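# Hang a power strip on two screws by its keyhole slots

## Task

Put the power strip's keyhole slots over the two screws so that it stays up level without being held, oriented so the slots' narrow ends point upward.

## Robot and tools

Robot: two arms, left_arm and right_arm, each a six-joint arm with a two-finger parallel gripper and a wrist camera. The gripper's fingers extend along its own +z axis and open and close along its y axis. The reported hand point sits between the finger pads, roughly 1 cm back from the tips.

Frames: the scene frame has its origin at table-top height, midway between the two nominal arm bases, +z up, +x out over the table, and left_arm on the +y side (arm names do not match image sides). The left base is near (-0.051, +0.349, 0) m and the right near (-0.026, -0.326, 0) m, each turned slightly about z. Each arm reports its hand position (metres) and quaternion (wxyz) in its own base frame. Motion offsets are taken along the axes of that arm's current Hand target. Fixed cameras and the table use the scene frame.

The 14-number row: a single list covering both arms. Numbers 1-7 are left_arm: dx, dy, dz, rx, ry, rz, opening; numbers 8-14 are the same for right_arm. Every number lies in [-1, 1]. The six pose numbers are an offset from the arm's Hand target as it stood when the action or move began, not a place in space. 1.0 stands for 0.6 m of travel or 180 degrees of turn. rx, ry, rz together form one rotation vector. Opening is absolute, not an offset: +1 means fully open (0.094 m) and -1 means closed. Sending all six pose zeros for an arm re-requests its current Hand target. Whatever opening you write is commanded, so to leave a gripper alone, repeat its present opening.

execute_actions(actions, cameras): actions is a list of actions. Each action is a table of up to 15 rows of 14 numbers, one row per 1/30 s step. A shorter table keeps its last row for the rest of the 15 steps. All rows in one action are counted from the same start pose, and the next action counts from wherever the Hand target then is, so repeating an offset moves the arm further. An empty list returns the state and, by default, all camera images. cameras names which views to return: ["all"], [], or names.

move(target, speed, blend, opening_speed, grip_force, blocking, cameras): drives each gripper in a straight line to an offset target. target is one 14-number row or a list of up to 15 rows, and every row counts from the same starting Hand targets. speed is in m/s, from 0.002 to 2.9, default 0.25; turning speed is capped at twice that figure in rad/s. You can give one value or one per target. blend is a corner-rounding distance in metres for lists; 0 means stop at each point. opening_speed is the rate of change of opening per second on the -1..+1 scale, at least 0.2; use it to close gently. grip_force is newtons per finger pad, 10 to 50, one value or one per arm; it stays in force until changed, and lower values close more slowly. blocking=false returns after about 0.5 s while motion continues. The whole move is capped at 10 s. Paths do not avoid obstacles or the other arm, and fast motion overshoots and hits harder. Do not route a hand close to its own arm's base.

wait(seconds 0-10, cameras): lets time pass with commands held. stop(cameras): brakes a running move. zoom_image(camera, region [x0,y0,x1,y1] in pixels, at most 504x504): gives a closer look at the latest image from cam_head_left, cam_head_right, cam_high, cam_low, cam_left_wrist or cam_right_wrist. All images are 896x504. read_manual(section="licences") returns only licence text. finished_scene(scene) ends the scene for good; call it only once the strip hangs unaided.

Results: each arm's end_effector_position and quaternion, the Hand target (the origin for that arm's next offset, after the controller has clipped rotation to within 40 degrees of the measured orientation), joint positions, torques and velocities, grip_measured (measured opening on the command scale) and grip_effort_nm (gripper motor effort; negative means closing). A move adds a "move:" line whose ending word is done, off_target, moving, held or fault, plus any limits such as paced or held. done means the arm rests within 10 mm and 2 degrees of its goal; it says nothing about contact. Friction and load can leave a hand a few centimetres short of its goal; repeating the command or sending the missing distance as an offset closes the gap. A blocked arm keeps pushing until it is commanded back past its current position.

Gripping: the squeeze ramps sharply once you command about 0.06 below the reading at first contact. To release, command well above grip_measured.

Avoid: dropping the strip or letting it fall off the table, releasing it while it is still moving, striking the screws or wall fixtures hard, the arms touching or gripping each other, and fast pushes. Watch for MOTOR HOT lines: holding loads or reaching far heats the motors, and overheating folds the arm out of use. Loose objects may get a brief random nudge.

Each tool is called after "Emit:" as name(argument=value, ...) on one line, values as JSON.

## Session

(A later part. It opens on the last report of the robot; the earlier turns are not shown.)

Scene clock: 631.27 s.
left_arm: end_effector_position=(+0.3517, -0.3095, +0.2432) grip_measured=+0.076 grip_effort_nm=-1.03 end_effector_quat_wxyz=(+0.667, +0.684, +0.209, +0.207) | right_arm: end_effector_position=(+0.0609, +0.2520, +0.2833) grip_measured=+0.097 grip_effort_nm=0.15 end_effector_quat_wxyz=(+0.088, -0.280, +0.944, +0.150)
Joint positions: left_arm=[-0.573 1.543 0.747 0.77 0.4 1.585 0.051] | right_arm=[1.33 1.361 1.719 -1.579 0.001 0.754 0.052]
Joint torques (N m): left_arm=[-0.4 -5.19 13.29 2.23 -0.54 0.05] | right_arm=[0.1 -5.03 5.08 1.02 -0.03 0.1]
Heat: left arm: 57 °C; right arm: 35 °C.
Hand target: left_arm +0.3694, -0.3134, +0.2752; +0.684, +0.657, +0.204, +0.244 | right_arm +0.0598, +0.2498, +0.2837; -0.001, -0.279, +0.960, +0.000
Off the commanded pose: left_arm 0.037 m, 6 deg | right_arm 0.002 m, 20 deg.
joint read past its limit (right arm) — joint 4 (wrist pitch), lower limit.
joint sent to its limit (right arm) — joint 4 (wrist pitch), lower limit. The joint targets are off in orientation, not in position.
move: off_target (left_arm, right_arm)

Emit:
move(target=[0,0,0.025,0.010,0,-0.006,-0.4,0,0,0,0,0,0,0.1], speed=0.03)

Scene clock: 634.57 s.
left_arm: end_effector_position=(+0.3522, -0.3103, +0.2433) grip_measured=+0.076 grip_effort_nm=-1.03 end_effector_quat_wxyz=(+0.662, +0.693, +0.208, +0.198) | right_arm: end_effector_position=(+0.0609, +0.2520, +0.2833) grip_measured=+0.097 grip_effort_nm=0.15 end_effector_quat_wxyz=(+0.088, -0.280, +0.944, +0.150)
Joint positions: left_arm=[-0.566 1.538 0.769 0.717 0.423 1.591 0.051] | right_arm=[1.33 1.361 1.719 -1.579 0.001 0.754 0.052]
Joint torques (N m): left_arm=[-2.52 -2.86 16.8 2.06 -0.88 -0.1] | right_arm=[0.14 -4.98 5.14 0.99 0 0.1]
Heat: left arm: 57 °C; right arm: 35 °C.
Hand target: left_arm +0.3785, -0.3254, +0.2761; +0.676, +0.665, +0.214, +0.234 | right_arm +0.0598, +0.2498, +0.2837; -0.001, -0.279, +0.960, +0.000
Off the commanded pose: left_arm 0.045 m, 6 deg | right_arm 0.002 m, 20 deg.
joint read past its limit (right arm) — joint 4 (wrist pitch), lower limit.
joint sent to its limit (right arm) — joint 4 (wrist pitch), lower limit. The joint targets are off in orientation, not in position.
move: off_target (left_arm, right_arm)

Emit:
wait(seconds=0, cameras=["cam_head_left","cam_head_right","cam_high"])

Emit:
zoom_image(camera="cam_head_right", region=[300, 170, 480, 290])

Emit:
zoom_image(camera="cam_head_left", region=[320, 180, 440, 280])

Scene clock: 638.07 s.
left_arm: end_effector_position=(+0.3522, -0.3103, +0.2432) grip_measured=+0.076 grip_effort_nm=-1.03 end_effector_quat_wxyz=(+0.661, +0.693, +0.208, +0.198) | right_arm: end_effector_position=(+0.0609, +0.2520, +0.2833) grip_measured=+0.097 grip_effort_nm=0.15 end_effector_quat_wxyz=(+0.088, -0.280, +0.944, +0.150)
Joint positions: left_arm=[-0.566 1.538 0.769 0.717 0.423 1.591 0.051] | right_arm=[1.33 1.361 1.719 -1.579 0.001 0.754 0.052]
Joint torques (N m): left_arm=[-2.5 -2.86 16.8 2.08 -0.88 -0.1] | right_arm=[0.06 -5.05 5.24 0.98 -0.01 0.13]
Heat: left arm: 57 °C; right arm: 35 °C.
Hand target: left_arm +0.3785, -0.3254, +0.2760; +0.676, +0.665, +0.214, +0.234 | right_arm +0.0598, +0.2498, +0.2837; -0.001, -0.279, +0.960, +0.000
Tool commands: left_gripper/opening=-0.4 right_gripper/opening=+0.1
Off the commanded pose: left_arm 0.045 m, 6 deg | right_arm 0.002 m, 20 deg.
joint read past its limit (right arm) — joint 4 (wrist pitch), lower limit.
Images, in order (width x height): cam_head_left 896x504, cam_head_right 896x504, cam_high 896x504.

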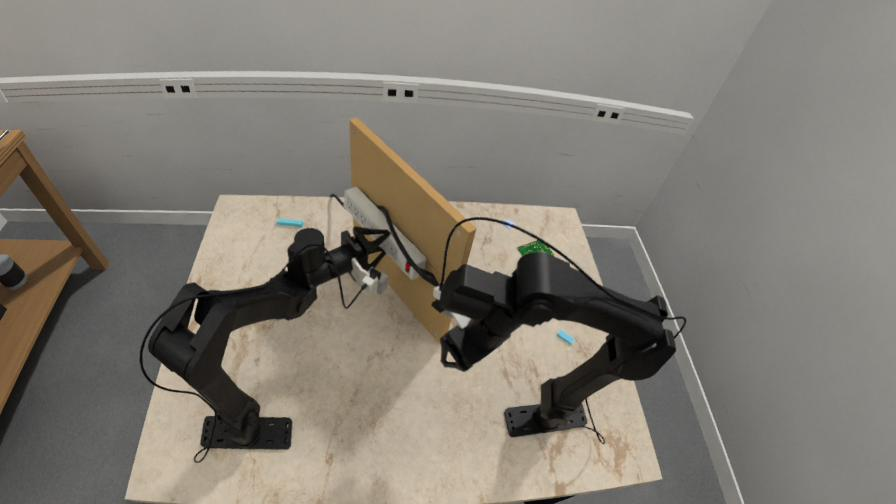

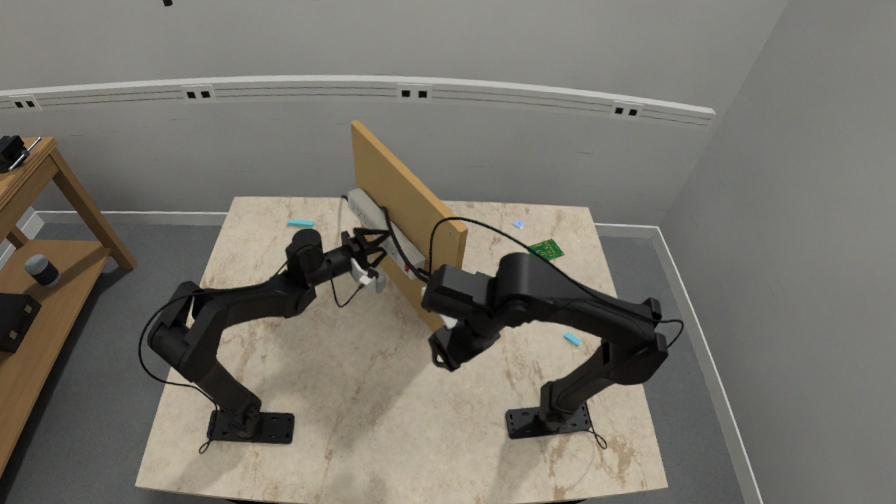

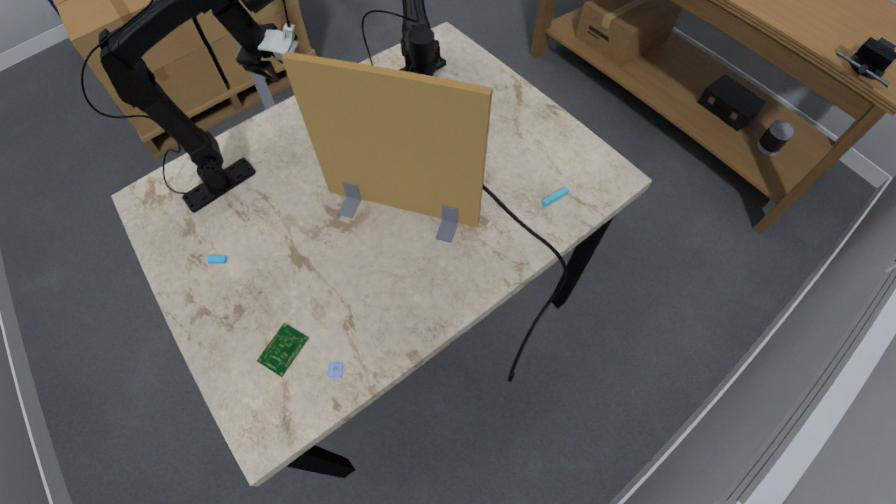

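Scaled by 2.800 from the camera's 896x504 image, which has a finer 1280x720 frame.

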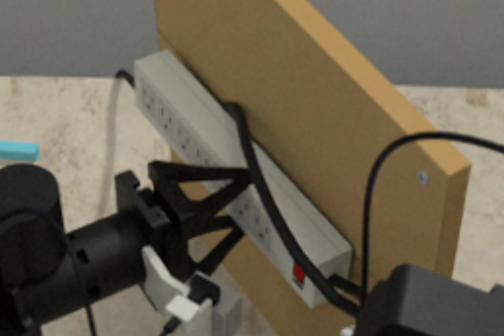

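Scaled by 4.200 from the camera's 896x504 image, which has a finer 1280x720 frame.

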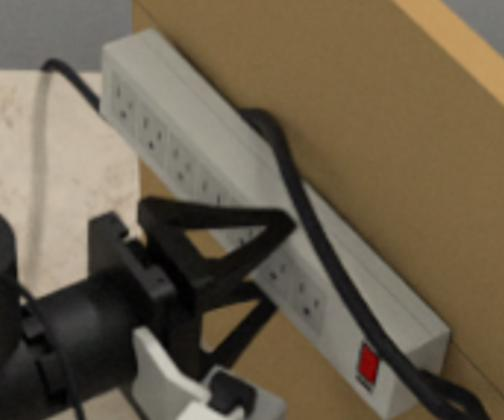

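Emit:
move(target=[0,0,-0.15,0,0,0,-0.4,0,0,0,0,0,0,0.1], speed=0.1, cameras=["cam_head_left","cam_head_right","cam_left_wrist"])

Emit:
zoom_image(camera="cam_head_left", region=[280, 170, 460, 310])

Emit:
zoom_image(camera="cam_head_right", region=[280, 170, 460, 310])

Scene clock: 653.63 s.
left_arm: end_effector_position=(+0.3303, -0.2527, +0.2360) grip_measured=+0.076 grip_effort_nm=-1.03 end_effector_quat_wxyz=(+0.638, +0.696, +0.253, +0.212) | right_arm: end_effector_position=(+0.0609, +0.2520, +0.2833) grip_measured=+0.097 grip_effort_nm=0.15 end_effector_quat_wxyz=(+0.088, -0.280, +0.944, +0.150)
Joint positions: left_arm=[-0.476 1.303 0.602 0.595 0.424 1.587 0.051] | right_arm=[1.33 1.361 1.719 -1.579 0.001 0.754 0.052]
Joint torques (N m): left_arm=[0.2 -7.79 7.95 2.81 0.28 -0.02] | right_arm=[0.08 -5.14 5.05 1.03 0.01 0.1]
Heat: left arm: 58 °C; right arm: 35 °C.
Hand target: left_arm +0.3244, -0.2535, +0.2739; +0.676, +0.665, +0.214, +0.234 | right_arm +0.0598, +0.2498, +0.2837; -0.001, -0.279, +0.960, +0.000
Off the commanded pose: left_arm 0.038 m, 8 deg | right_arm 0.002 m, 20 deg.
joint read past its limit (right arm) — joint 4 (wrist pitch), lower limit.
joint sent to its limit (right arm) — joint 4 (wrist pitch), lower limit. The joint targets are off in orientation, not in position.
move: off_target (left_arm, right_arm)
camera_calibration:
cam_left_wrist: T_world_to_cam=[[-0.0686535, 0.029762, -0.997197, 0.265646], [0.44695, 0.89455, -0.00407248, 0.11725], [0.891921, -0.445977, -0.0747161, -0.302573], [0, 0, 0, 1]] pos_world=[0.235704, -0.247733, 0.242772]
Images, in order (width x height): cam_head_left 896x504, cam_head_right 896x504, cam_left_wrist 896x504.

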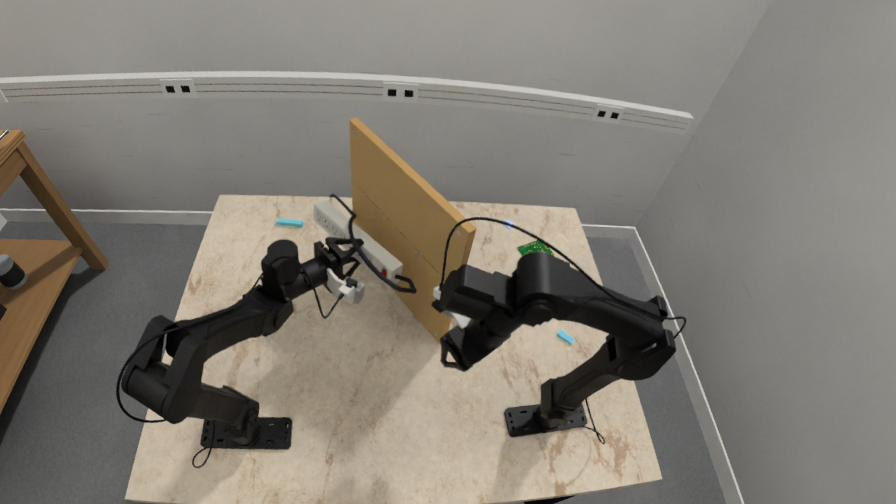

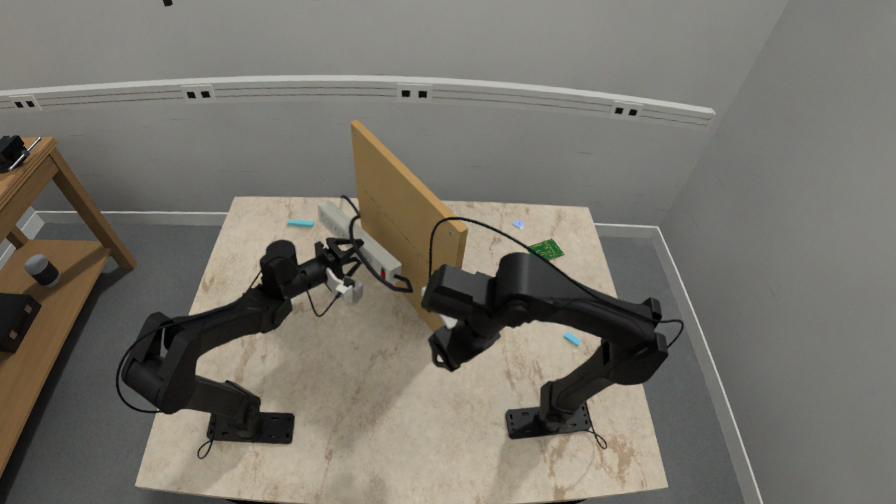

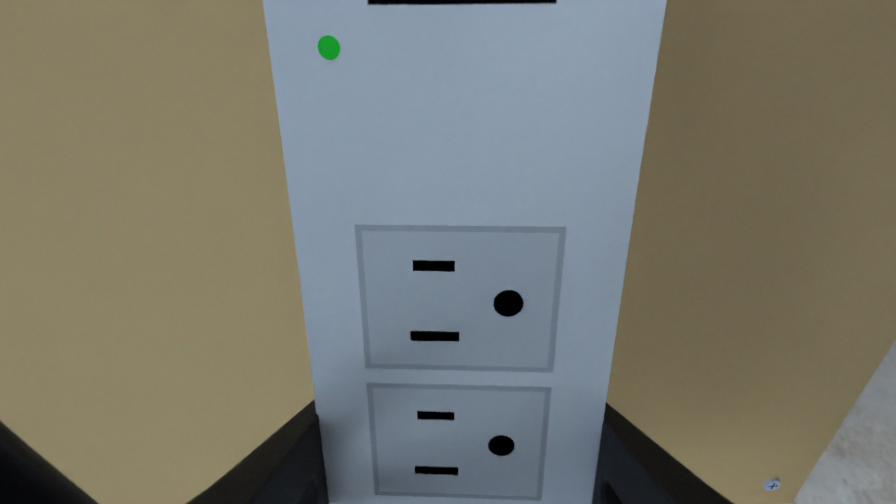

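Scaled by 2.800 from the camera's 896x504 image, which has a finer 1280x720 frame.

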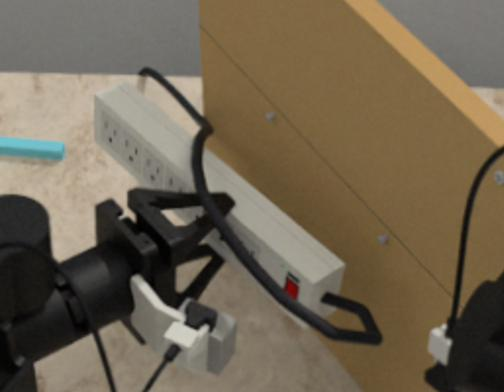

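Scaled by 2.800 from the camera's 896x504 image, which has a finer 1280x720 frame.

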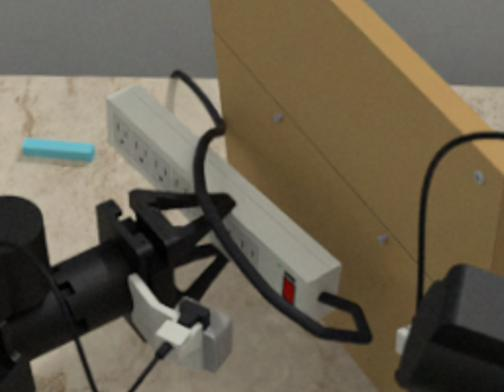

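Emit:
move(target=[[-0.02,-0.108,0.0,-0.015,-0.017,0.005,-0.4,0,0,0,0,0,0,0.1],[-0.02,-0.108,0.075,-0.015,-0.017,0.005,-0.4,0,0,0,0,0,0,0.1]], speed=0.08, cameras=["cam_head_left","cam_head_right"])

Emit:
zoom_image(camera="cam_head_left", region=[280, 170, 460, 310])

Scene clock: 665.70 s.
left_arm: end_effector_position=(+0.3390, -0.2872, +0.1704) grip_measured=+0.076 grip_effort_nm=-1.03 end_effector_quat_wxyz=(+0.656, +0.693, +0.223, +0.200) | right_arm: end_effector_position=(+0.0609, +0.2520, +0.2833) grip_measured=+0.097 grip_effort_nm=0.15 end_effector_quat_wxyz=(+0.088, -0.280, +0.944, +0.150)
Joint positions: left_arm=[-0.537 1.666 0.537 1.064 0.425 1.582 0.051] | right_arm=[1.33 1.361 1.719 -1.579 0.001 0.754 0.052]
Joint torques (N m): left_arm=[-0.96 -6.41 9.57 2.89 0.09 0] | right_arm=[0.12 -5.12 5.24 0.99 -0.03 0.11]
Heat: left arm: 59 °C; right arm: 35 °C.
Hand target: left_arm +0.3439, -0.2969, +0.2099; +0.695, +0.657, +0.185, +0.227 | right_arm +0.0598, +0.2498, +0.2837; -0.001, -0.279, +0.960, +0.000
Off the commanded pose: left_arm 0.041 m, 8 deg | right_arm 0.002 m, 20 deg.
joint read past its limit (right arm) — joint 4 (wrist pitch), lower limit.
joint sent to its limit (right arm) — joint 4 (wrist pitch), lower limit. The joint targets are off in orientation, not in position.
move: off_target (left_arm, right_arm)
Images, in order (width x height): cam_head_left 896x504, cam_head_right 896x504.

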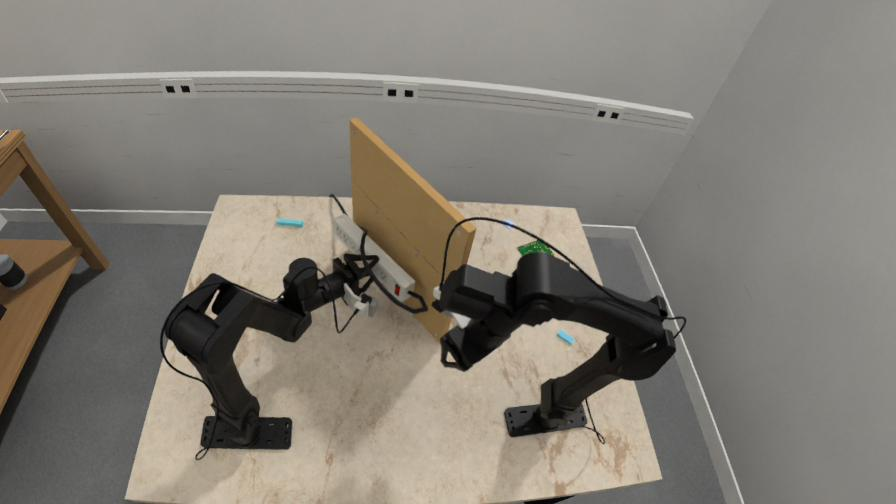

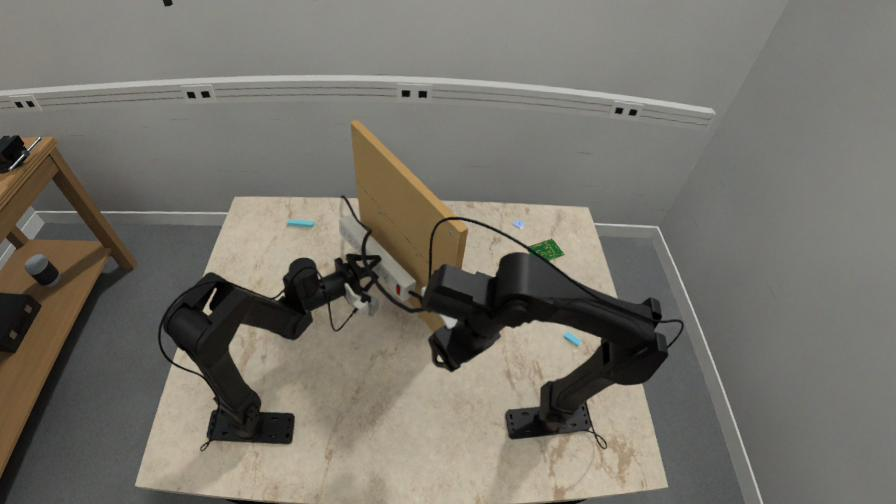

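Scaled by 2.800 from the camera's 896x504 image, which has a finer 1280x720 frame.

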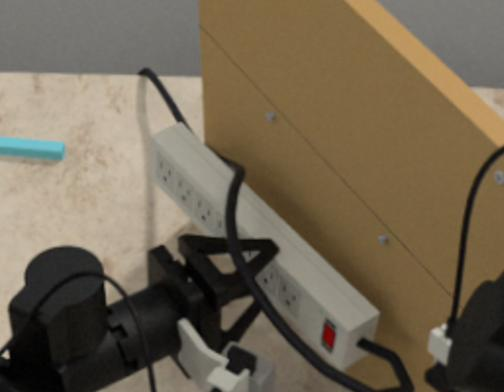

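Emit:
move(target=[[0,0,-0.06,0,0,0,-0.4,0,0,0,0,0,0,0.1],[0,-0.035,-0.06,0,0,-0.26,-0.4,0,0,0,0,0,0,0.1]], speed=0.12, cameras=["cam_head_left","cam_head_right"])

Emit:
zoom_image(camera="cam_head_left", region=[280, 170, 460, 310])

Emit:
zoom_image(camera="cam_head_right", region=[280, 170, 460, 310])

Scene clock: 688.87 s.
left_arm: end_effector_position=(+0.3251, -0.2683, +0.1610) grip_measured=+0.076 grip_effort_nm=-1.03 end_effector_quat_wxyz=(+0.691, +0.546, +0.467, -0.079) | right_arm: end_effector_position=(+0.0609, +0.2520, +0.2833) grip_measured=+0.097 grip_effort_nm=0.15 end_effector_quat_wxyz=(+0.088, -0.280, +0.944, +0.150)
Joint positions: left_arm=[-0.491 1.672 0.434 1.202 0.485 0.766 0.051] | right_arm=[1.33 1.361 1.719 -1.579 0.001 0.754 0.052]
Joint torques (N m): left_arm=[0.32 -5.9 5.45 2.97 0.05 -0.05] | right_arm=[0.2 -5.2 5.16 0.99 -0.01 0.11]
Heat: left arm: 62 °C; right arm: 35 °C.
Hand target: left_arm +0.3255, -0.2678, +0.1865; +0.728, +0.529, +0.431, -0.068 | right_arm +0.0598, +0.2498, +0.2837; -0.001, -0.279, +0.960, +0.000
Off the commanded pose: left_arm 0.026 m, 6 deg | right_arm 0.002 m, 20 deg.
joint read past its limit (right arm) — joint 4 (wrist pitch), lower limit.
joint sent to its limit (right arm) — joint 4 (wrist pitch), lower limit. The joint targets are off in orientation, not in position.
move: off_target (left_arm, right_arm)
Images, in order (width x height): cam_head_left 896x504, cam_head_right 896x504.

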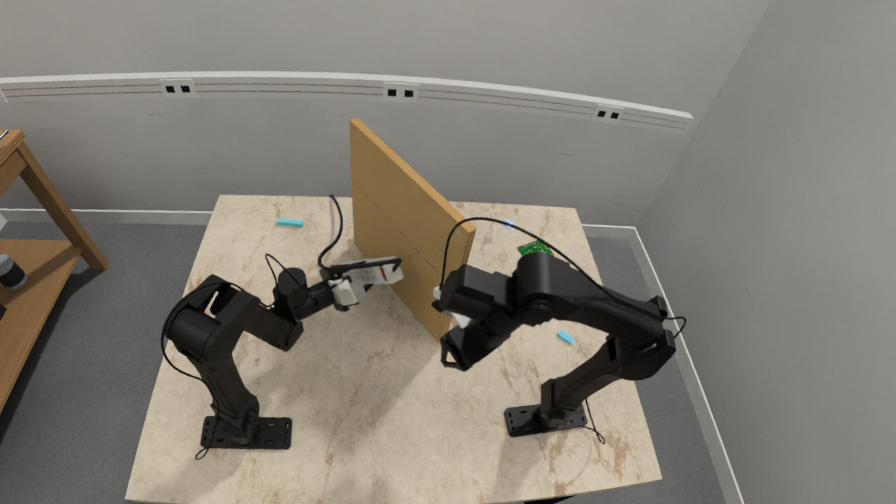

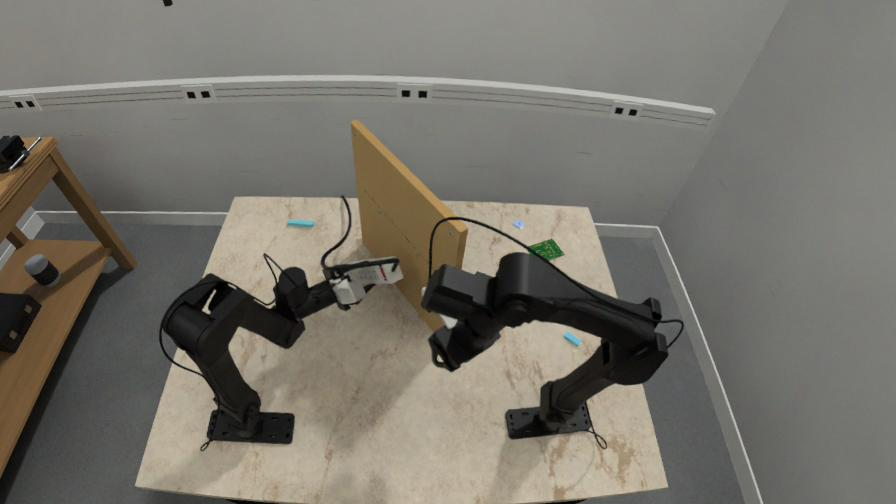

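Scaled by 2.800 from the camera's 896x504 image, which has a finer 1280x720 frame.

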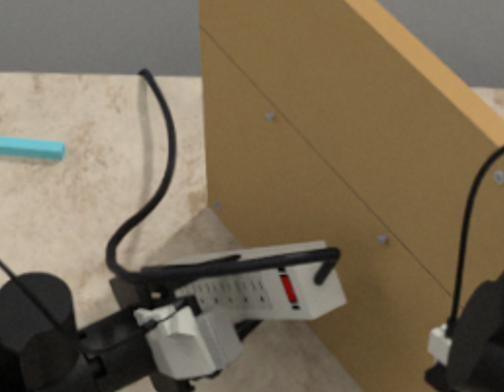

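Scaled by 2.800 from the camera's 896x504 image, which has a finer 1280x720 frame.

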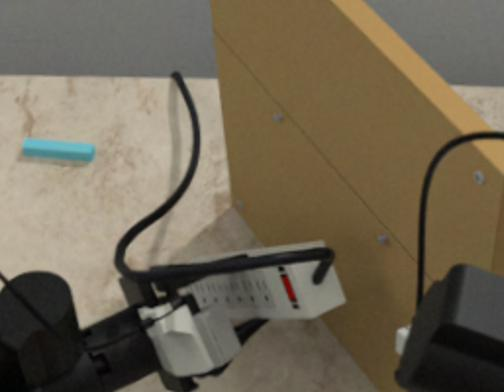

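Emit:
move(target=[[0,0,0.075,0,0,0,-0.4,0,0,0,0,0,0,0.1],[0,0,0.075,0,0,0.26,-0.4,0,0,0,0,0,0,0.1]], speed=0.12, cameras=["cam_head_left","cam_head_right"])

Emit:
zoom_image(camera="cam_head_left", region=[280, 170, 460, 310])

Scene clock: 697.40 s.
left_arm: end_effector_position=(+0.3463, -0.2975, +0.1560) grip_measured=+0.076 grip_effort_nm=-1.03 end_effector_quat_wxyz=(+0.662, +0.688, +0.221, +0.200) | right_arm: end_effector_position=(+0.0609, +0.2520, +0.2833) grip_measured=+0.097 grip_effort_nm=0.15 end_effector_quat_wxyz=(+0.088, -0.280, +0.944, +0.150)
Joint positions: left_arm=[-0.553 1.782 0.561 1.174 0.412 1.572 0.051] | right_arm=[1.33 1.361 1.719 -1.579 0.001 0.754 0.052]
Joint torques (N m): left_arm=[-0.69 -7.06 8.46 2.79 0.07 0.1] | right_arm=[0.08 -5.12 5.24 0.98 -0.01 0.09]
Heat: left arm: 63 °C; right arm: 35 °C.
Hand target: left_arm +0.3504, -0.3052, +0.1897; +0.695, +0.657, +0.185, +0.227 | right_arm +0.0598, +0.2498, +0.2837; -0.001, -0.279, +0.960, +0.000
Off the commanded pose: left_arm 0.035 m, 7 deg | right_arm 0.002 m, 20 deg.
joint read past its limit (right arm) — joint 4 (wrist pitch), lower limit.
joint sent to its limit (right arm) — joint 4 (wrist pitch), lower limit. The joint targets are off in orientation, not in position.
move: off_target (left_arm, right_arm)
Images, in order (width x height): cam_head_left 896x504, cam_head_right 896x504.

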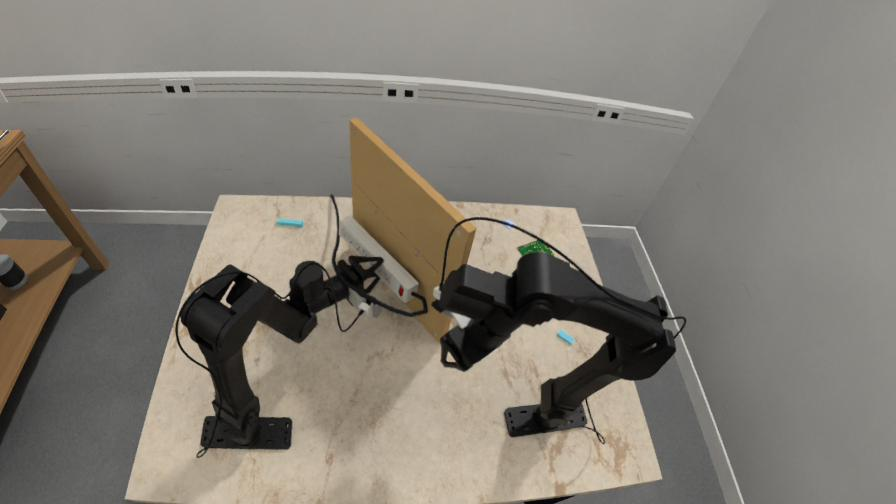

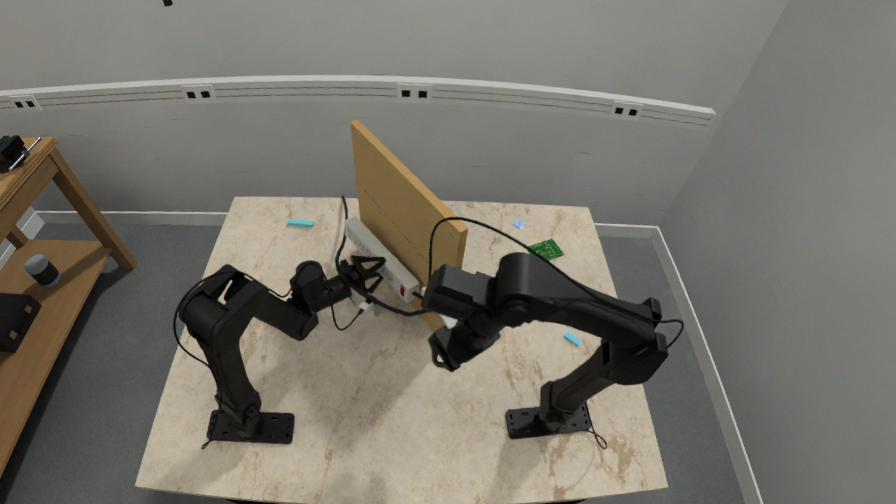

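Scaled by 2.800 from the camera's 896x504 image, which has a finer 1280x720 frame.

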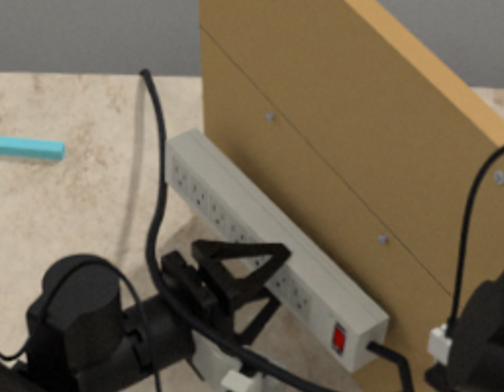

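Emit:
move(target=[0,0.155,0.011,-0.010,0,0.006,-0.4,0,0,0,0,0,0,0.1], speed=0.08)

Scene clock: 702.13 s.
left_arm: end_effector_position=(+0.3480, -0.3024, +0.2292) grip_measured=+0.076 grip_effort_nm=-1.03 end_effector_quat_wxyz=(+0.662, +0.688, +0.216, +0.202) | right_arm: end_effector_position=(+0.0609, +0.2520, +0.2833) grip_measured=+0.097 grip_effort_nm=0.15 end_effector_quat_wxyz=(+0.088, -0.280, +0.944, +0.150)
Joint positions: left_arm=[-0.562 1.54 0.698 0.798 0.407 1.58 0.051] | right_arm=[1.33 1.361 1.719 -1.579 0.001 0.754 0.052]
Joint torques (N m): left_arm=[-0.95 -9.55 10.88 2.67 0 0.08] | right_arm=[0.24 -5.08 5.16 1 0.01 0.1]
Heat: left arm: 63 °C; right arm: 35 °C.
Hand target: left_arm +0.3474, -0.3075, +0.2827; +0.703, +0.648, +0.175, +0.236 | right_arm +0.0598, +0.2498, +0.2837; -0.001, -0.279, +0.960, +0.000
Off the commanded pose: left_arm 0.054 m, 9 deg | right_arm 0.002 m, 20 deg.
joint read past its limit (right arm) — joint 4 (wrist pitch), lower limit.
joint sent to its limit (right arm) — joint 4 (wrist pitch), lower limit. The joint targets are off in orientation, not in position.
move: off_target (left_arm, right_arm)

Emit:
move(target=[0,0.030,0.005,-0.012,0,0.002,-0.4,0,0,0,0,0,0,0.1], speed=0.08)

Scene clock: 704.67 s.
left_arm: end_effector_position=(+0.3489, -0.3035, +0.2409) grip_measured=+0.076 grip_effort_nm=-1.03 end_effector_quat_wxyz=(+0.669, +0.681, +0.212, +0.208) | right_arm: end_effector_position=(+0.0609, +0.2520, +0.2833) grip_measured=+0.097 grip_effort_nm=0.15 end_effector_quat_wxyz=(+0.088, -0.280, +0.944, +0.150)
Joint positions: left_arm=[-0.565 1.529 0.716 0.793 0.403 1.579 0.051] | right_arm=[1.33 1.361 1.719 -1.579 0.001 0.754 0.052]
Joint torques (N m): left_arm=[-1.07 -9.76 11.58 2.74 0.01 -0.01] | right_arm=[0.25 -5.14 5.24 1 -0.01 0.11]
Heat: left arm: 63 °C; right arm: 35 °C.
Hand target: left_arm +0.3472, -0.3090, +0.3008; +0.714, +0.635, +0.169, +0.242 | right_arm +0.0598, +0.2498, +0.2837; -0.001, -0.279, +0.960, +0.000
Off the commanded pose: left_arm 0.060 m, 10 deg | right_arm 0.002 m, 20 deg.
joint read past its limit (right arm) — joint 4 (wrist pitch), lower limit.
joint sent to its limit (right arm) — joint 4 (wrist pitch), lower limit. The joint targets are off in orientation, not in position.
move: off_target (left_arm, right_arm)

Emit:
move(target=[0.003,0.008,0.018,-0.004,0,0,-0.4,0,0,0,0,0,0,0.1], speed=0.04)

Scene clock: 707.10 s.
left_arm: end_effector_position=(+0.3518, -0.3079, +0.2583) grip_measured=+0.076 grip_effort_nm=-1.03 end_effector_quat_wxyz=(+0.679, +0.672, +0.205, +0.214) | right_arm: end_effector_position=(+0.0609, +0.2520, +0.2833) grip_measured=+0.097 grip_effort_nm=0.15 end_effector_quat_wxyz=(+0.088, -0.280, +0.944, +0.150)
Joint positions: left_arm=[-0.571 1.526 0.756 0.785 0.399 1.575 0.051] | right_arm=[1.33 1.361 1.719 -1.579 0.001 0.754 0.052]
Joint torques (N m): left_arm=[-1.26 -6.83 12.22 2.78 -0.04 -0.02] | right_arm=[0.05 -5.07 5.24 1 -0.01 0.09]
Heat: left arm: 64 °C; right arm: 35 °C.
Hand target: left_arm +0.3540, -0.3165, +0.3073; +0.718, +0.630, +0.167, +0.243 | right_arm +0.0598, +0.2498, +0.2837; -0.001, -0.279, +0.960, +0.000
Off the commanded pose: left_arm 0.050 m, 8 deg | right_arm 0.002 m, 20 deg.
joint read past its limit (right arm) — joint 4 (wrist pitch), lower limit.
joint sent to its limit (right arm) — joint 4 (wrist pitch), lower limit. The joint targets are off in orientation, not in position.
move: off_target (left_arm, right_arm)

Emit:
move(target=[0,-0.055,-0.009,0.010,0,-0.002,-0.4,0,0,0,0,0,0,0.1], speed=0.04)

Scene clock: 710.87 s.
left_arm: end_effector_position=(+0.3525, -0.3111, +0.2553) grip_measured=+0.076 grip_effort_nm=-1.03 end_effector_quat_wxyz=(+0.691, +0.664, +0.191, +0.212) | right_arm: end_effector_position=(+0.0609, +0.2520, +0.2833) grip_measured=+0.097 grip_effort_nm=0.15 end_effector_quat_wxyz=(+0.088, -0.280, +0.944, +0.150)
Joint positions: left_arm=[-0.566 1.568 0.746 0.871 0.426 1.568 0.051] | right_arm=[1.33 1.361 1.719 -1.579 0.001 0.754 0.052]
Joint torques (N m): left_arm=[-1.16 -5.18 8.59 2.67 -0.26 0.11] | right_arm=[0.01 -5.09 5.29 1 0.02 0.11]
Heat: left arm: 65 °C; right arm: 35 °C.
Hand target: left_arm +0.3555, -0.3150, +0.2739; +0.709, +0.641, +0.173, +0.238 | right_arm +0.0598, +0.2498, +0.2837; -0.001, -0.279, +0.960, +0.000
Off the commanded pose: left_arm 0.019 m, 5 deg | right_arm 0.002 m, 20 deg.
joint read past its limit (right arm) — joint 4 (wrist pitch), lower limit.
joint sent to its limit (right arm) — joint 4 (wrist pitch), lower limit. The joint targets are off in orientation, not in position.
move: off_target (left_arm, right_arm)

Emit:
move(target=[0.003,-0.025,-0.006,0.018,0.012,-0.006,-0.4,0,0,0,0,0,0,0.1], speed=0.04)

Scene clock: 713.40 s.
left_arm: end_effector_position=(+0.3529, -0.3106, +0.2503) grip_measured=+0.076 grip_effort_nm=-1.03 end_effector_quat_wxyz=(+0.686, +0.667, +0.199, +0.213) | right_arm: end_effector_position=(+0.0609, +0.2520, +0.2833) grip_measured=+0.097 grip_effort_nm=0.15 end_effector_quat_wxyz=(+0.088, -0.280, +0.944, +0.150)
Joint positions: left_arm=[-0.571 1.569 0.738 0.865 0.408 1.568 0.051] | right_arm=[1.33 1.361 1.719 -1.579 0.001 0.754 0.052]
Joint torques (N m): left_arm=[-1.66 -5.98 7.77 2.22 -0.55 0.14] | right_arm=[0.09 -5.08 5.09 0.98 0.01 0.07]
Heat: left arm: 65 °C; right arm: 35 °C.
Hand target: left_arm +0.3568, -0.3120, +0.2586; +0.689, +0.655, +0.199, +0.238 | right_arm +0.0598, +0.2498, +0.2837; -0.001, -0.279, +0.960, +0.000
Off the commanded pose: left_arm 0.009 m, 3 deg | right_arm 0.002 m, 20 deg.
joint read past its limit (right arm) — joint 4 (wrist pitch), lower limit.
joint sent to its limit (right arm) — joint 4 (wrist pitch), lower limit. The joint targets are off in orientation, not in position.
move: off_target (left_arm, right_arm)

Emit:
move(target=[0.010,-0.012,-0.002,0.015,0.006,-0.004,-0.4,0,0,0,0,0,0,0.1], speed=0.04)

Scene clock: 716.07 s.
left_arm: end_effector_position=(+0.3538, -0.3101, +0.2395) grip_measured=+0.076 grip_effort_nm=-1.03 end_effector_quat_wxyz=(+0.672, +0.679, +0.210, +0.206) | right_arm: end_effector_position=(+0.0609, +0.2520, +0.2833) grip_measured=+0.097 grip_effort_nm=0.15 end_effector_quat_wxyz=(+0.088, -0.280, +0.944, +0.150)
Joint positions: left_arm=[-0.571 1.569 0.738 0.819 0.402 1.574 0.051] | right_arm=[1.33 1.361 1.719 -1.579 0.001 0.754 0.052]
Joint torques (N m): left_arm=[-0.73 -7.08 8.58 1.97 -0.6 0.12] | right_arm=[0.01 -5.05 5.22 0.98 -0.01 0.12]
Heat: left arm: 64 °C; right arm: 35 °C.
Hand target: left_arm +0.3615, -0.3077, +0.2516; +0.673, +0.667, +0.215, +0.235 | right_arm +0.0598, +0.2498, +0.2837; -0.001, -0.279, +0.960, +0.000
Off the commanded pose: left_arm 0.015 m, 4 deg | right_arm 0.002 m, 20 deg.
joint read past its limit (right arm) — joint 4 (wrist pitch), lower limit.
joint sent to its limit (right arm) — joint 4 (wrist pitch), lower limit. The joint targets are off in orientation, not in position.
move: off_target (left_arm, right_arm)

Emit:
move(target=[0.006,0.022,0,-0.002,0,0.001,-0.4,0,0,0,0,0,0,0.1], speed=0.04)

Scene clock: 718.57 s.
left_arm: end_effector_position=(+0.3525, -0.3086, +0.2302) grip_measured=+0.076 grip_effort_nm=-1.03 end_effector_quat_wxyz=(+0.658, +0.693, +0.222, +0.196) | right_arm: end_effector_position=(+0.0609, +0.2520, +0.2833) grip_measured=+0.097 grip_effort_nm=0.15 end_effector_quat_wxyz=(+0.088, -0.280, +0.944, +0.150)
Joint positions: left_arm=[-0.571 1.555 0.738 0.754 0.399 1.575 0.051] | right_arm=[1.33 1.361 1.719 -1.579 0.001 0.754 0.052]
Joint torques (N m): left_arm=[0.21 -8.43 10.85 2.18 -0.46 0.11] | right_arm=[0.06 -4.96 5.23 0.98 0 0.1]
Heat: left arm: 63 °C; right arm: 35 °C.
Hand target: left_arm +0.3639, -0.3055, +0.2649; +0.675, +0.665, +0.213, +0.237 | right_arm +0.0598, +0.2498, +0.2837; -0.001, -0.279, +0.960, +0.000
Off the commanded pose: left_arm 0.037 m, 6 deg | right_arm 0.002 m, 20 deg.
joint read past its limit (right arm) — joint 4 (wrist pitch), lower limit.
joint sent to its limit (right arm) — joint 4 (wrist pitch), lower limit. The joint targets are off in orientation, not in position.
move: off_target (left_arm, right_arm)

Emit:
move(target=[0,0.015,0,-0.02,0,0.004,-0.4,0,0,0,0,0,0,0.1], speed=0.04)

Scene clock: 720.97 s.
left_arm: end_effector_position=(+0.3524, -0.3083, +0.2327) grip_measured=+0.076 grip_effort_nm=-1.02 end_effector_quat_wxyz=(+0.659, +0.691, +0.219, +0.200) | right_arm: end_effector_position=(+0.0609, +0.2520, +0.2833) grip_measured=+0.097 grip_effort_nm=0.15 end_effector_quat_wxyz=(+0.088, -0.280, +0.944, +0.150)
Joint positions: left_arm=[-0.571 1.552 0.738 0.759 0.398 1.579 0.051] | right_arm=[1.33 1.361 1.719 -1.579 0.001 0.754 0.052]
Joint torques (N m): left_arm=[0.27 -7.13 9.33 3.06 -0.42 -0.02] | right_arm=[0.14 -5.18 5.19 1 -0.02 0.09]
Heat: left arm: 63 °C; right arm: 35 °C.
Hand target: left_arm +0.3636, -0.3055, +0.2739; +0.694, +0.645, +0.202, +0.248 | right_arm +0.0598, +0.2498, +0.2837; -0.001, -0.279, +0.960, +0.000
Off the commanded pose: left_arm 0.043 m, 9 deg | right_arm 0.002 m, 20 deg.
joint read past its limit (right arm) — joint 4 (wrist pitch), lower limit.
joint sent to its limit (right arm) — joint 4 (wrist pitch), lower limit. The joint targets are off in orientation, not in position.
move: off_target (left_arm, right_arm)

Emit:
move(target=[0,0.012,0.003,-0.012,0,0.002,-0.4,0,0,0,0,0,0,0.1], speed=0.04)

Scene clock: 723.30 s.
left_arm: end_effector_position=(+0.3537, -0.3084, +0.2414) grip_measured=+0.076 grip_effort_nm=-1.03 end_effector_quat_wxyz=(+0.670, +0.680, +0.211, +0.210) | right_arm: end_effector_position=(+0.0609, +0.2520, +0.2833) grip_measured=+0.097 grip_effort_nm=0.15 end_effector_quat_wxyz=(+0.088, -0.280, +0.944, +0.150)
Joint positions: left_arm=[-0.571 1.556 0.738 0.803 0.394 1.579 0.051] | right_arm=[1.33 1.361 1.719 -1.579 0.001 0.754 0.052]
Joint torques (N m): left_arm=[0.1 -6.41 9.5 3.12 -0.4 -0.09] | right_arm=[0.18 -5.18 5.18 1 -0.03 0.11]
Heat: left arm: 64 °C; right arm: 35 °C.
Hand target: left_arm +0.3641, -0.3066, +0.2812; +0.705, +0.633, +0.195, +0.254 | right_arm +0.0598, +0.2498, +0.2837; -0.001, -0.279, +0.960, +0.000
Off the commanded pose: left_arm 0.041 m, 9 deg | right_arm 0.002 m, 20 deg.
joint read past its limit (right arm) — joint 4 (wrist pitch), lower limit.
joint sent to its limit (right arm) — joint 4 (wrist pitch), lower limit. The joint targets are off in orientation, not in position.
move: off_target (left_arm, right_arm)

Emit:
move(target=[0.003,0.006,0.02,-0.005,0,0.000,-0.4,0,0,0,0,0,0,0.1], speed=0.03)

Scene clock: 726.30 s.
left_arm: end_effector_position=(+0.3550, -0.3096, +0.2406) grip_measured=+0.076 grip_effort_nm=-1.03 end_effector_quat_wxyz=(+0.674, +0.677, +0.209, +0.209) | right_arm: end_effector_position=(+0.0609, +0.2520, +0.2833) grip_measured=+0.097 grip_effort_nm=0.15 end_effector_quat_wxyz=(+0.088, -0.280, +0.944, +0.150)
Joint positions: left_arm=[-0.569 1.572 0.738 0.831 0.401 1.573 0.051] | right_arm=[1.33 1.361 1.719 -1.579 0.001 0.754 0.052]
Joint torques (N m): left_arm=[-0.77 -5.15 12.74 2.98 -0.55 -0.09] | right_arm=[0.1 -4.94 5.2 1.02 -0.06 0.11]
Heat: left arm: 65 °C; right arm: 35 °C.
Hand target: left_arm +0.3722, -0.3149, +0.2864; +0.710, +0.627, +0.193, +0.255 | right_arm +0.0598, +0.2498, +0.2837; -0.001, -0.279, +0.960, +0.000
Off the commanded pose: left_arm 0.049 m, 9 deg | right_arm 0.002 m, 20 deg.
joint read past its limit (right arm) — joint 4 (wrist pitch), lower limit.
joint sent to its limit (right arm) — joint 4 (wrist pitch), lower limit. The joint targets are off in orientation, not in position.
move: off_target (left_arm, right_arm)

Emit:
move(target=[0,0.004,0.015,0.002,0,0,-0.4,0,0,0,0,0,0,0.1], speed=0.03, cameras=["cam_head_left","cam_head_right"])

Emit:
zoom_image(camera="cam_head_left", region=[320, 180, 440, 280])

Emit:
zoom_image(camera="cam_head_right", region=[320, 180, 440, 280])

Scene clock: 730.43 s.
left_arm: end_effector_position=(+0.3551, -0.3098, +0.2402) grip_measured=+0.076 grip_effort_nm=-1.03 end_effector_quat_wxyz=(+0.674, +0.677, +0.209, +0.208) | right_arm: end_effector_position=(+0.0609, +0.2520, +0.2833) grip_measured=+0.097 grip_effort_nm=0.15 end_effector_quat_wxyz=(+0.088, -0.280, +0.944, +0.150)
Joint positions: left_arm=[-0.569 1.574 0.739 0.831 0.402 1.572 0.051] | right_arm=[1.33 1.361 1.719 -1.579 0.001 0.754 0.052]
Joint torques (N m): left_arm=[-1.63 -4.46 15.53 2.7 -0.65 -0.07] | right_arm=[-0.01 -5 5.16 0.99 0.02 0.1]
Heat: left arm: 67 °C; right arm: 35 °C.
Hand target: left_arm +0.3772, -0.3219, +0.2900; +0.708, +0.629, +0.194, +0.254 | right_arm +0.0598, +0.2498, +0.2837; -0.001, -0.279, +0.960, +0.000
Off the commanded pose: left_arm 0.056 m, 9 deg | right_arm 0.002 m, 20 deg.
joint read past its limit (right arm) — joint 4 (wrist pitch), lower limit.
joint sent to its limit (right arm) — joint 4 (wrist pitch), lower limit. The joint targets are off in orientation, not in position.
move: off_target (left_arm, right_arm)
Images, in order (width x height): cam_head_left 896x504, cam_head_right 896x504.

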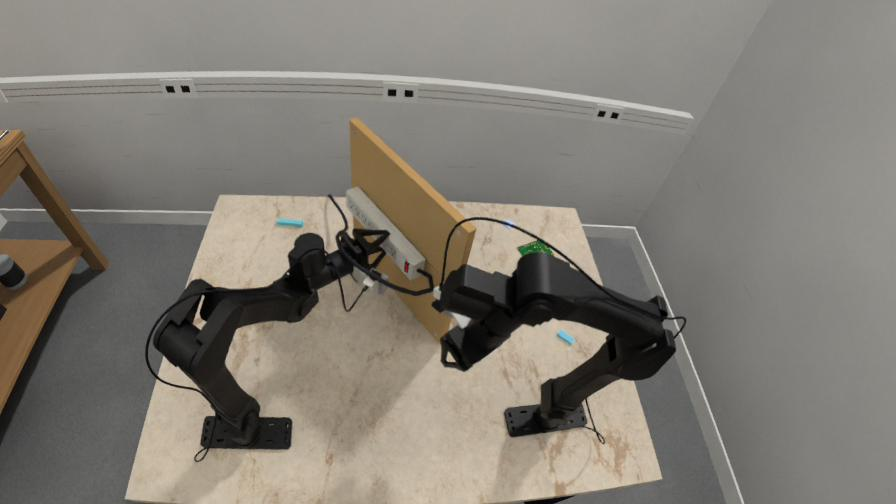

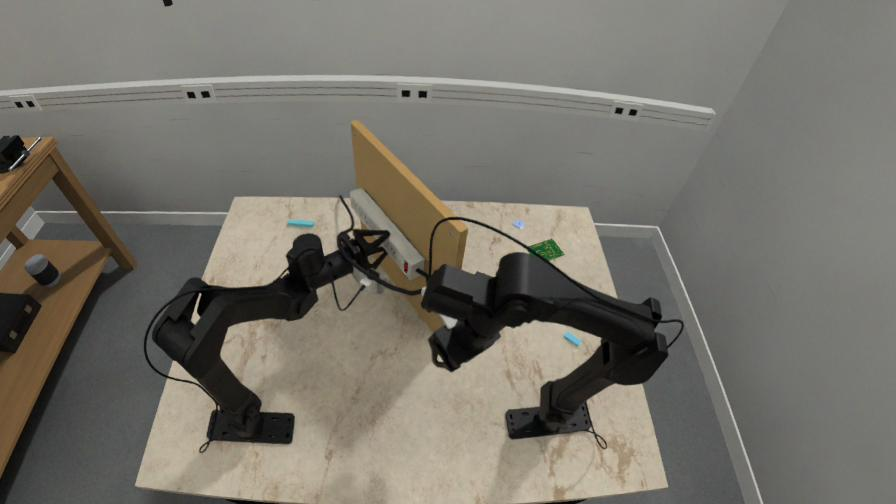

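Scaled by 4.200 from the camera's 896x504 image, which has a finer 1280x720 frame.

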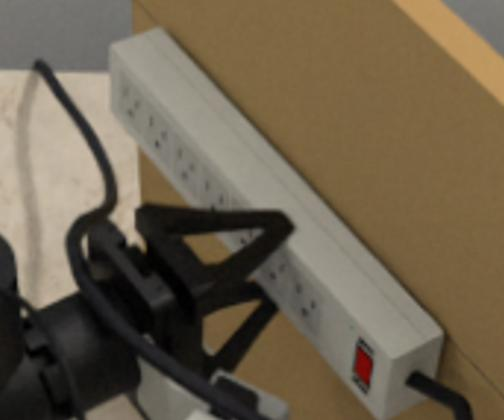

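Scaled by 4.200 from the camera's 896x504 image, which has a finer 1280x720 frame.

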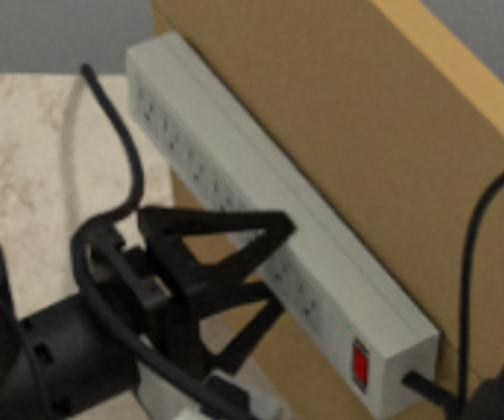

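Emit:
move(target=[0,0.012,0.002,0,0,0,-0.4,0,0,0,0,0,0,0.1], speed=0.03)

Emit:
move(target=[0,0.012,0.002,-0.004,0,0,-0.4,0,0,0,0,0,0,0.1], speed=0.03)

Scene clock: 734.00 s.
left_arm: end_effector_position=(+0.3552, -0.3100, +0.2400) grip_measured=+0.076 grip_effort_nm=-1.03 end_effector_quat_wxyz=(+0.674, +0.678, +0.209, +0.207) | right_arm: end_effector_position=(+0.0609, +0.2520, +0.2833) grip_measured=+0.097 grip_effort_nm=0.15 end_effector_quat_wxyz=(+0.088, -0.280, +0.944, +0.150)
Joint positions: left_arm=[-0.568 1.574 0.742 0.825 0.406 1.573 0.051] | right_arm=[1.33 1.361 1.719 -1.579 0.001 0.754 0.052]
Joint torques (N m): left_arm=[-1.84 -5.93 16.38 2.48 -0.69 -0.08] | right_arm=[0.05 -5.07 5.14 1 0 0.11]
Heat: left arm: 67 °C; right arm: 35 °C.
Hand target: left_arm +0.3771, -0.3222, +0.2971; +0.708, +0.629, +0.194, +0.254 | right_arm +0.0598, +0.2498, +0.2837; -0.001, -0.279, +0.960, +0.000
Off the commanded pose: left_arm 0.063 m, 9 deg | right_arm 0.002 m, 20 deg.
joint read past its limit (right arm) — joint 4 (wrist pitch), lower limit.
joint sent to its limit (right arm) — joint 4 (wrist pitch), lower limit. The joint targets are off in orientation, not in position.
move: off_target (left_arm, right_arm)

Scene clock: 734.83 s.
left_arm: end_effector_position=(+0.3553, -0.3098, +0.2406) grip_measured=+0.076 grip_effort_nm=-1.03 end_effector_quat_wxyz=(+0.671, +0.681, +0.211, +0.206) | right_arm: end_effector_position=(+0.0609, +0.2520, +0.2833) grip_measured=+0.097 grip_effort_nm=0.15 end_effector_quat_wxyz=(+0.088, -0.280, +0.944, +0.150)
Joint positions: left_arm=[-0.568 1.567 0.748 0.802 0.406 1.575 0.051] | right_arm=[1.33 1.361 1.719 -1.579 0.001 0.754 0.052]
Joint torques (N m): left_arm=[-1.91 -6.22 16.5 2.64 -0.69 -0.15] | right_arm=[0.08 -5.03 5.16 1.01 0 0.09]
Heat: left arm: 67 °C; right arm: 35 °C.
Hand target: left_arm +0.3771, -0.3225, +0.3044; +0.712, +0.625, +0.192, +0.256 | right_arm +0.0598, +0.2498, +0.2837; -0.001, -0.279, +0.960, +0.000
Off the commanded pose: left_arm 0.069 m, 10 deg | right_arm 0.002 m, 20 deg.
joint read past its limit (right arm) — joint 4 (wrist pitch), lower limit.
joint sent to its limit (right arm) — joint 4 (wrist pitch), lower limit. The joint targets are off in orientation, not in position.
move: off_target (left_arm, right_arm)

Emit:
move(target=[0,0.02,0.0,-0.01,0,0,-0.4,0,0,0,0,0,0,0.1], speed=0.03)

Emit:
move(target=[0,0.02,0.0,-0.008,0,0,-0.4,0,0,0,0,0,0,0.1], speed=0.03)

Scene clock: 738.13 s.
left_arm: end_effector_position=(+0.3553, -0.3096, +0.2416) grip_measured=+0.076 grip_effort_nm=-1.03 end_effector_quat_wxyz=(+0.670, +0.681, +0.212, +0.205) | right_arm: end_effector_position=(+0.0609, +0.2520, +0.2833) grip_measured=+0.097 grip_effort_nm=0.15 end_effector_quat_wxyz=(+0.088, -0.280, +0.944, +0.150)
Joint positions: left_arm=[-0.568 1.562 0.751 0.79 0.405 1.573 0.051] | right_arm=[1.33 1.361 1.719 -1.579 0.001 0.754 0.052]
Joint torques (N m): left_arm=[-1.83 -7.15 16.28 2.93 -0.65 -0.25] | right_arm=[0.16 -5 5.18 0.99 -0.02 0.12]
Heat: left arm: 67 °C; right arm: 35 °C.
Hand target: left_arm +0.3756, -0.3214, +0.3164; +0.722, +0.614, +0.188, +0.259 | right_arm +0.0598, +0.2498, +0.2837; -0.001, -0.279, +0.960, +0.000
Off the commanded pose: left_arm 0.078 m, 12 deg | right_arm 0.002 m, 20 deg.
joint read past its limit (right arm) — joint 4 (wrist pitch), lower limit.
joint sent to its limit (right arm) — joint 4 (wrist pitch), lower limit. The joint targets are off in orientation, not in position.
move: off_target (left_arm, right_arm)

Scene clock: 739.07 s.
left_arm: end_effector_position=(+0.3559, -0.3094, +0.2449) grip_measured=+0.076 grip_effort_nm=-1.03 end_effector_quat_wxyz=(+0.671, +0.680, +0.219, +0.201) | right_arm: end_effector_position=(+0.0609, +0.2520, +0.2833) grip_measured=+0.097 grip_effort_nm=0.15 end_effector_quat_wxyz=(+0.088, -0.280, +0.944, +0.150)
Joint positions: left_arm=[-0.568 1.553 0.76 0.772 0.4 1.558 0.051] | right_arm=[1.33 1.361 1.719 -1.579 0.001 0.754 0.052]
Joint torques (N m): left_arm=[-1.76 -8.03 16.05 3.15 -0.61 -0.19] | right_arm=[0.1 -5.12 5.22 1 0.01 0.1]
Heat: left arm: 67 °C; right arm: 35 °C.
Hand target: left_arm +0.3738, -0.3202, +0.3281; +0.730, +0.604, +0.185, +0.261 | right_arm +0.0598, +0.2498, +0.2837; -0.001, -0.279, +0.960, +0.000
Off the commanded pose: left_arm 0.086 m, 14 deg | right_arm 0.002 m, 20 deg.
joint read past its limit (right arm) — joint 4 (wrist pitch), lower limit.
joint sent to its limit (right arm) — joint 4 (wrist pitch), lower limit. The joint targets are off in orientation, not in position.
move: off_target (left_arm, right_arm)

Emit:
move(target=[0,0.008,0.01,-0.002,0,0.008,-0.4,0,0,0,0,0,0,0.1], speed=0.03)

Emit:
move(target=[0,0.01,0.01,-0.004,0,0.004,-0.4,0,0,0,0,0,0,0.1], speed=0.03)

Scene clock: 742.83 s.
left_arm: end_effector_position=(+0.3564, -0.3100, +0.2515) grip_measured=+0.076 grip_effort_nm=-1.03 end_effector_quat_wxyz=(+0.672, +0.677, +0.219, +0.203) | right_arm: end_effector_position=(+0.0609, +0.2520, +0.2833) grip_measured=+0.097 grip_effort_nm=0.15 end_effector_quat_wxyz=(+0.088, -0.280, +0.944, +0.150)
Joint positions: left_arm=[-0.571 1.543 0.774 0.755 0.393 1.557 0.051] | right_arm=[1.33 1.361 1.719 -1.579 0.001 0.754 0.052]
Joint torques (N m): left_arm=[-2.13 -6.75 17.03 3.17 -0.64 0.04] | right_arm=[0.01 -4.96 5.05 0.99 -0.02 0.09]
Heat: left arm: 68 °C; right arm: 35 °C.
Hand target: left_arm +0.3766, -0.3242, +0.3342; +0.728, +0.604, +0.176, +0.271 | right_arm +0.0598, +0.2498, +0.2837; -0.001, -0.279, +0.960, +0.000
Off the commanded pose: left_arm 0.086 m, 14 deg | right_arm 0.002 m, 20 deg.
joint read past its limit (right arm) — joint 4 (wrist pitch), lower limit.
joint sent to its limit (right arm) — joint 4 (wrist pitch), lower limit. The joint targets are off in orientation, not in position.
move: off_target (left_arm, right_arm)

Scene clock: 743.80 s.
left_arm: end_effector_position=(+0.3566, -0.3103, +0.2534) grip_measured=+0.076 grip_effort_nm=-1.03 end_effector_quat_wxyz=(+0.669, +0.680, +0.219, +0.205) | right_arm: end_effector_position=(+0.0609, +0.2520, +0.2833) grip_measured=+0.097 grip_effort_nm=0.15 end_effector_quat_wxyz=(+0.088, -0.280, +0.944, +0.150)
Joint positions: left_arm=[-0.573 1.537 0.783 0.732 0.39 1.565 0.051] | right_arm=[1.33 1.361 1.719 -1.579 0.001 0.754 0.052]
Joint torques (N m): left_arm=[-2.48 -6.12 17.84 3.35 -0.65 0.05] | right_arm=[0.21 -5.07 5.2 0.98 0.02 0.11]
Heat: left arm: 68 °C; right arm: 35 °C.
Hand target: left_arm +0.3790, -0.3281, +0.3413; +0.730, +0.601, +0.171, +0.277 | right_arm +0.0598, +0.2498, +0.2837; -0.001, -0.279, +0.960, +0.000
Off the commanded pose: left_arm 0.092 m, 15 deg | right_arm 0.002 m, 20 deg.
joint read past its limit (right arm) — joint 4 (wrist pitch), lower limit.
joint sent to its limit (right arm) — joint 4 (wrist pitch), lower limit. The joint targets are off in orientation, not in position.
move: off_target (left_arm, right_arm)


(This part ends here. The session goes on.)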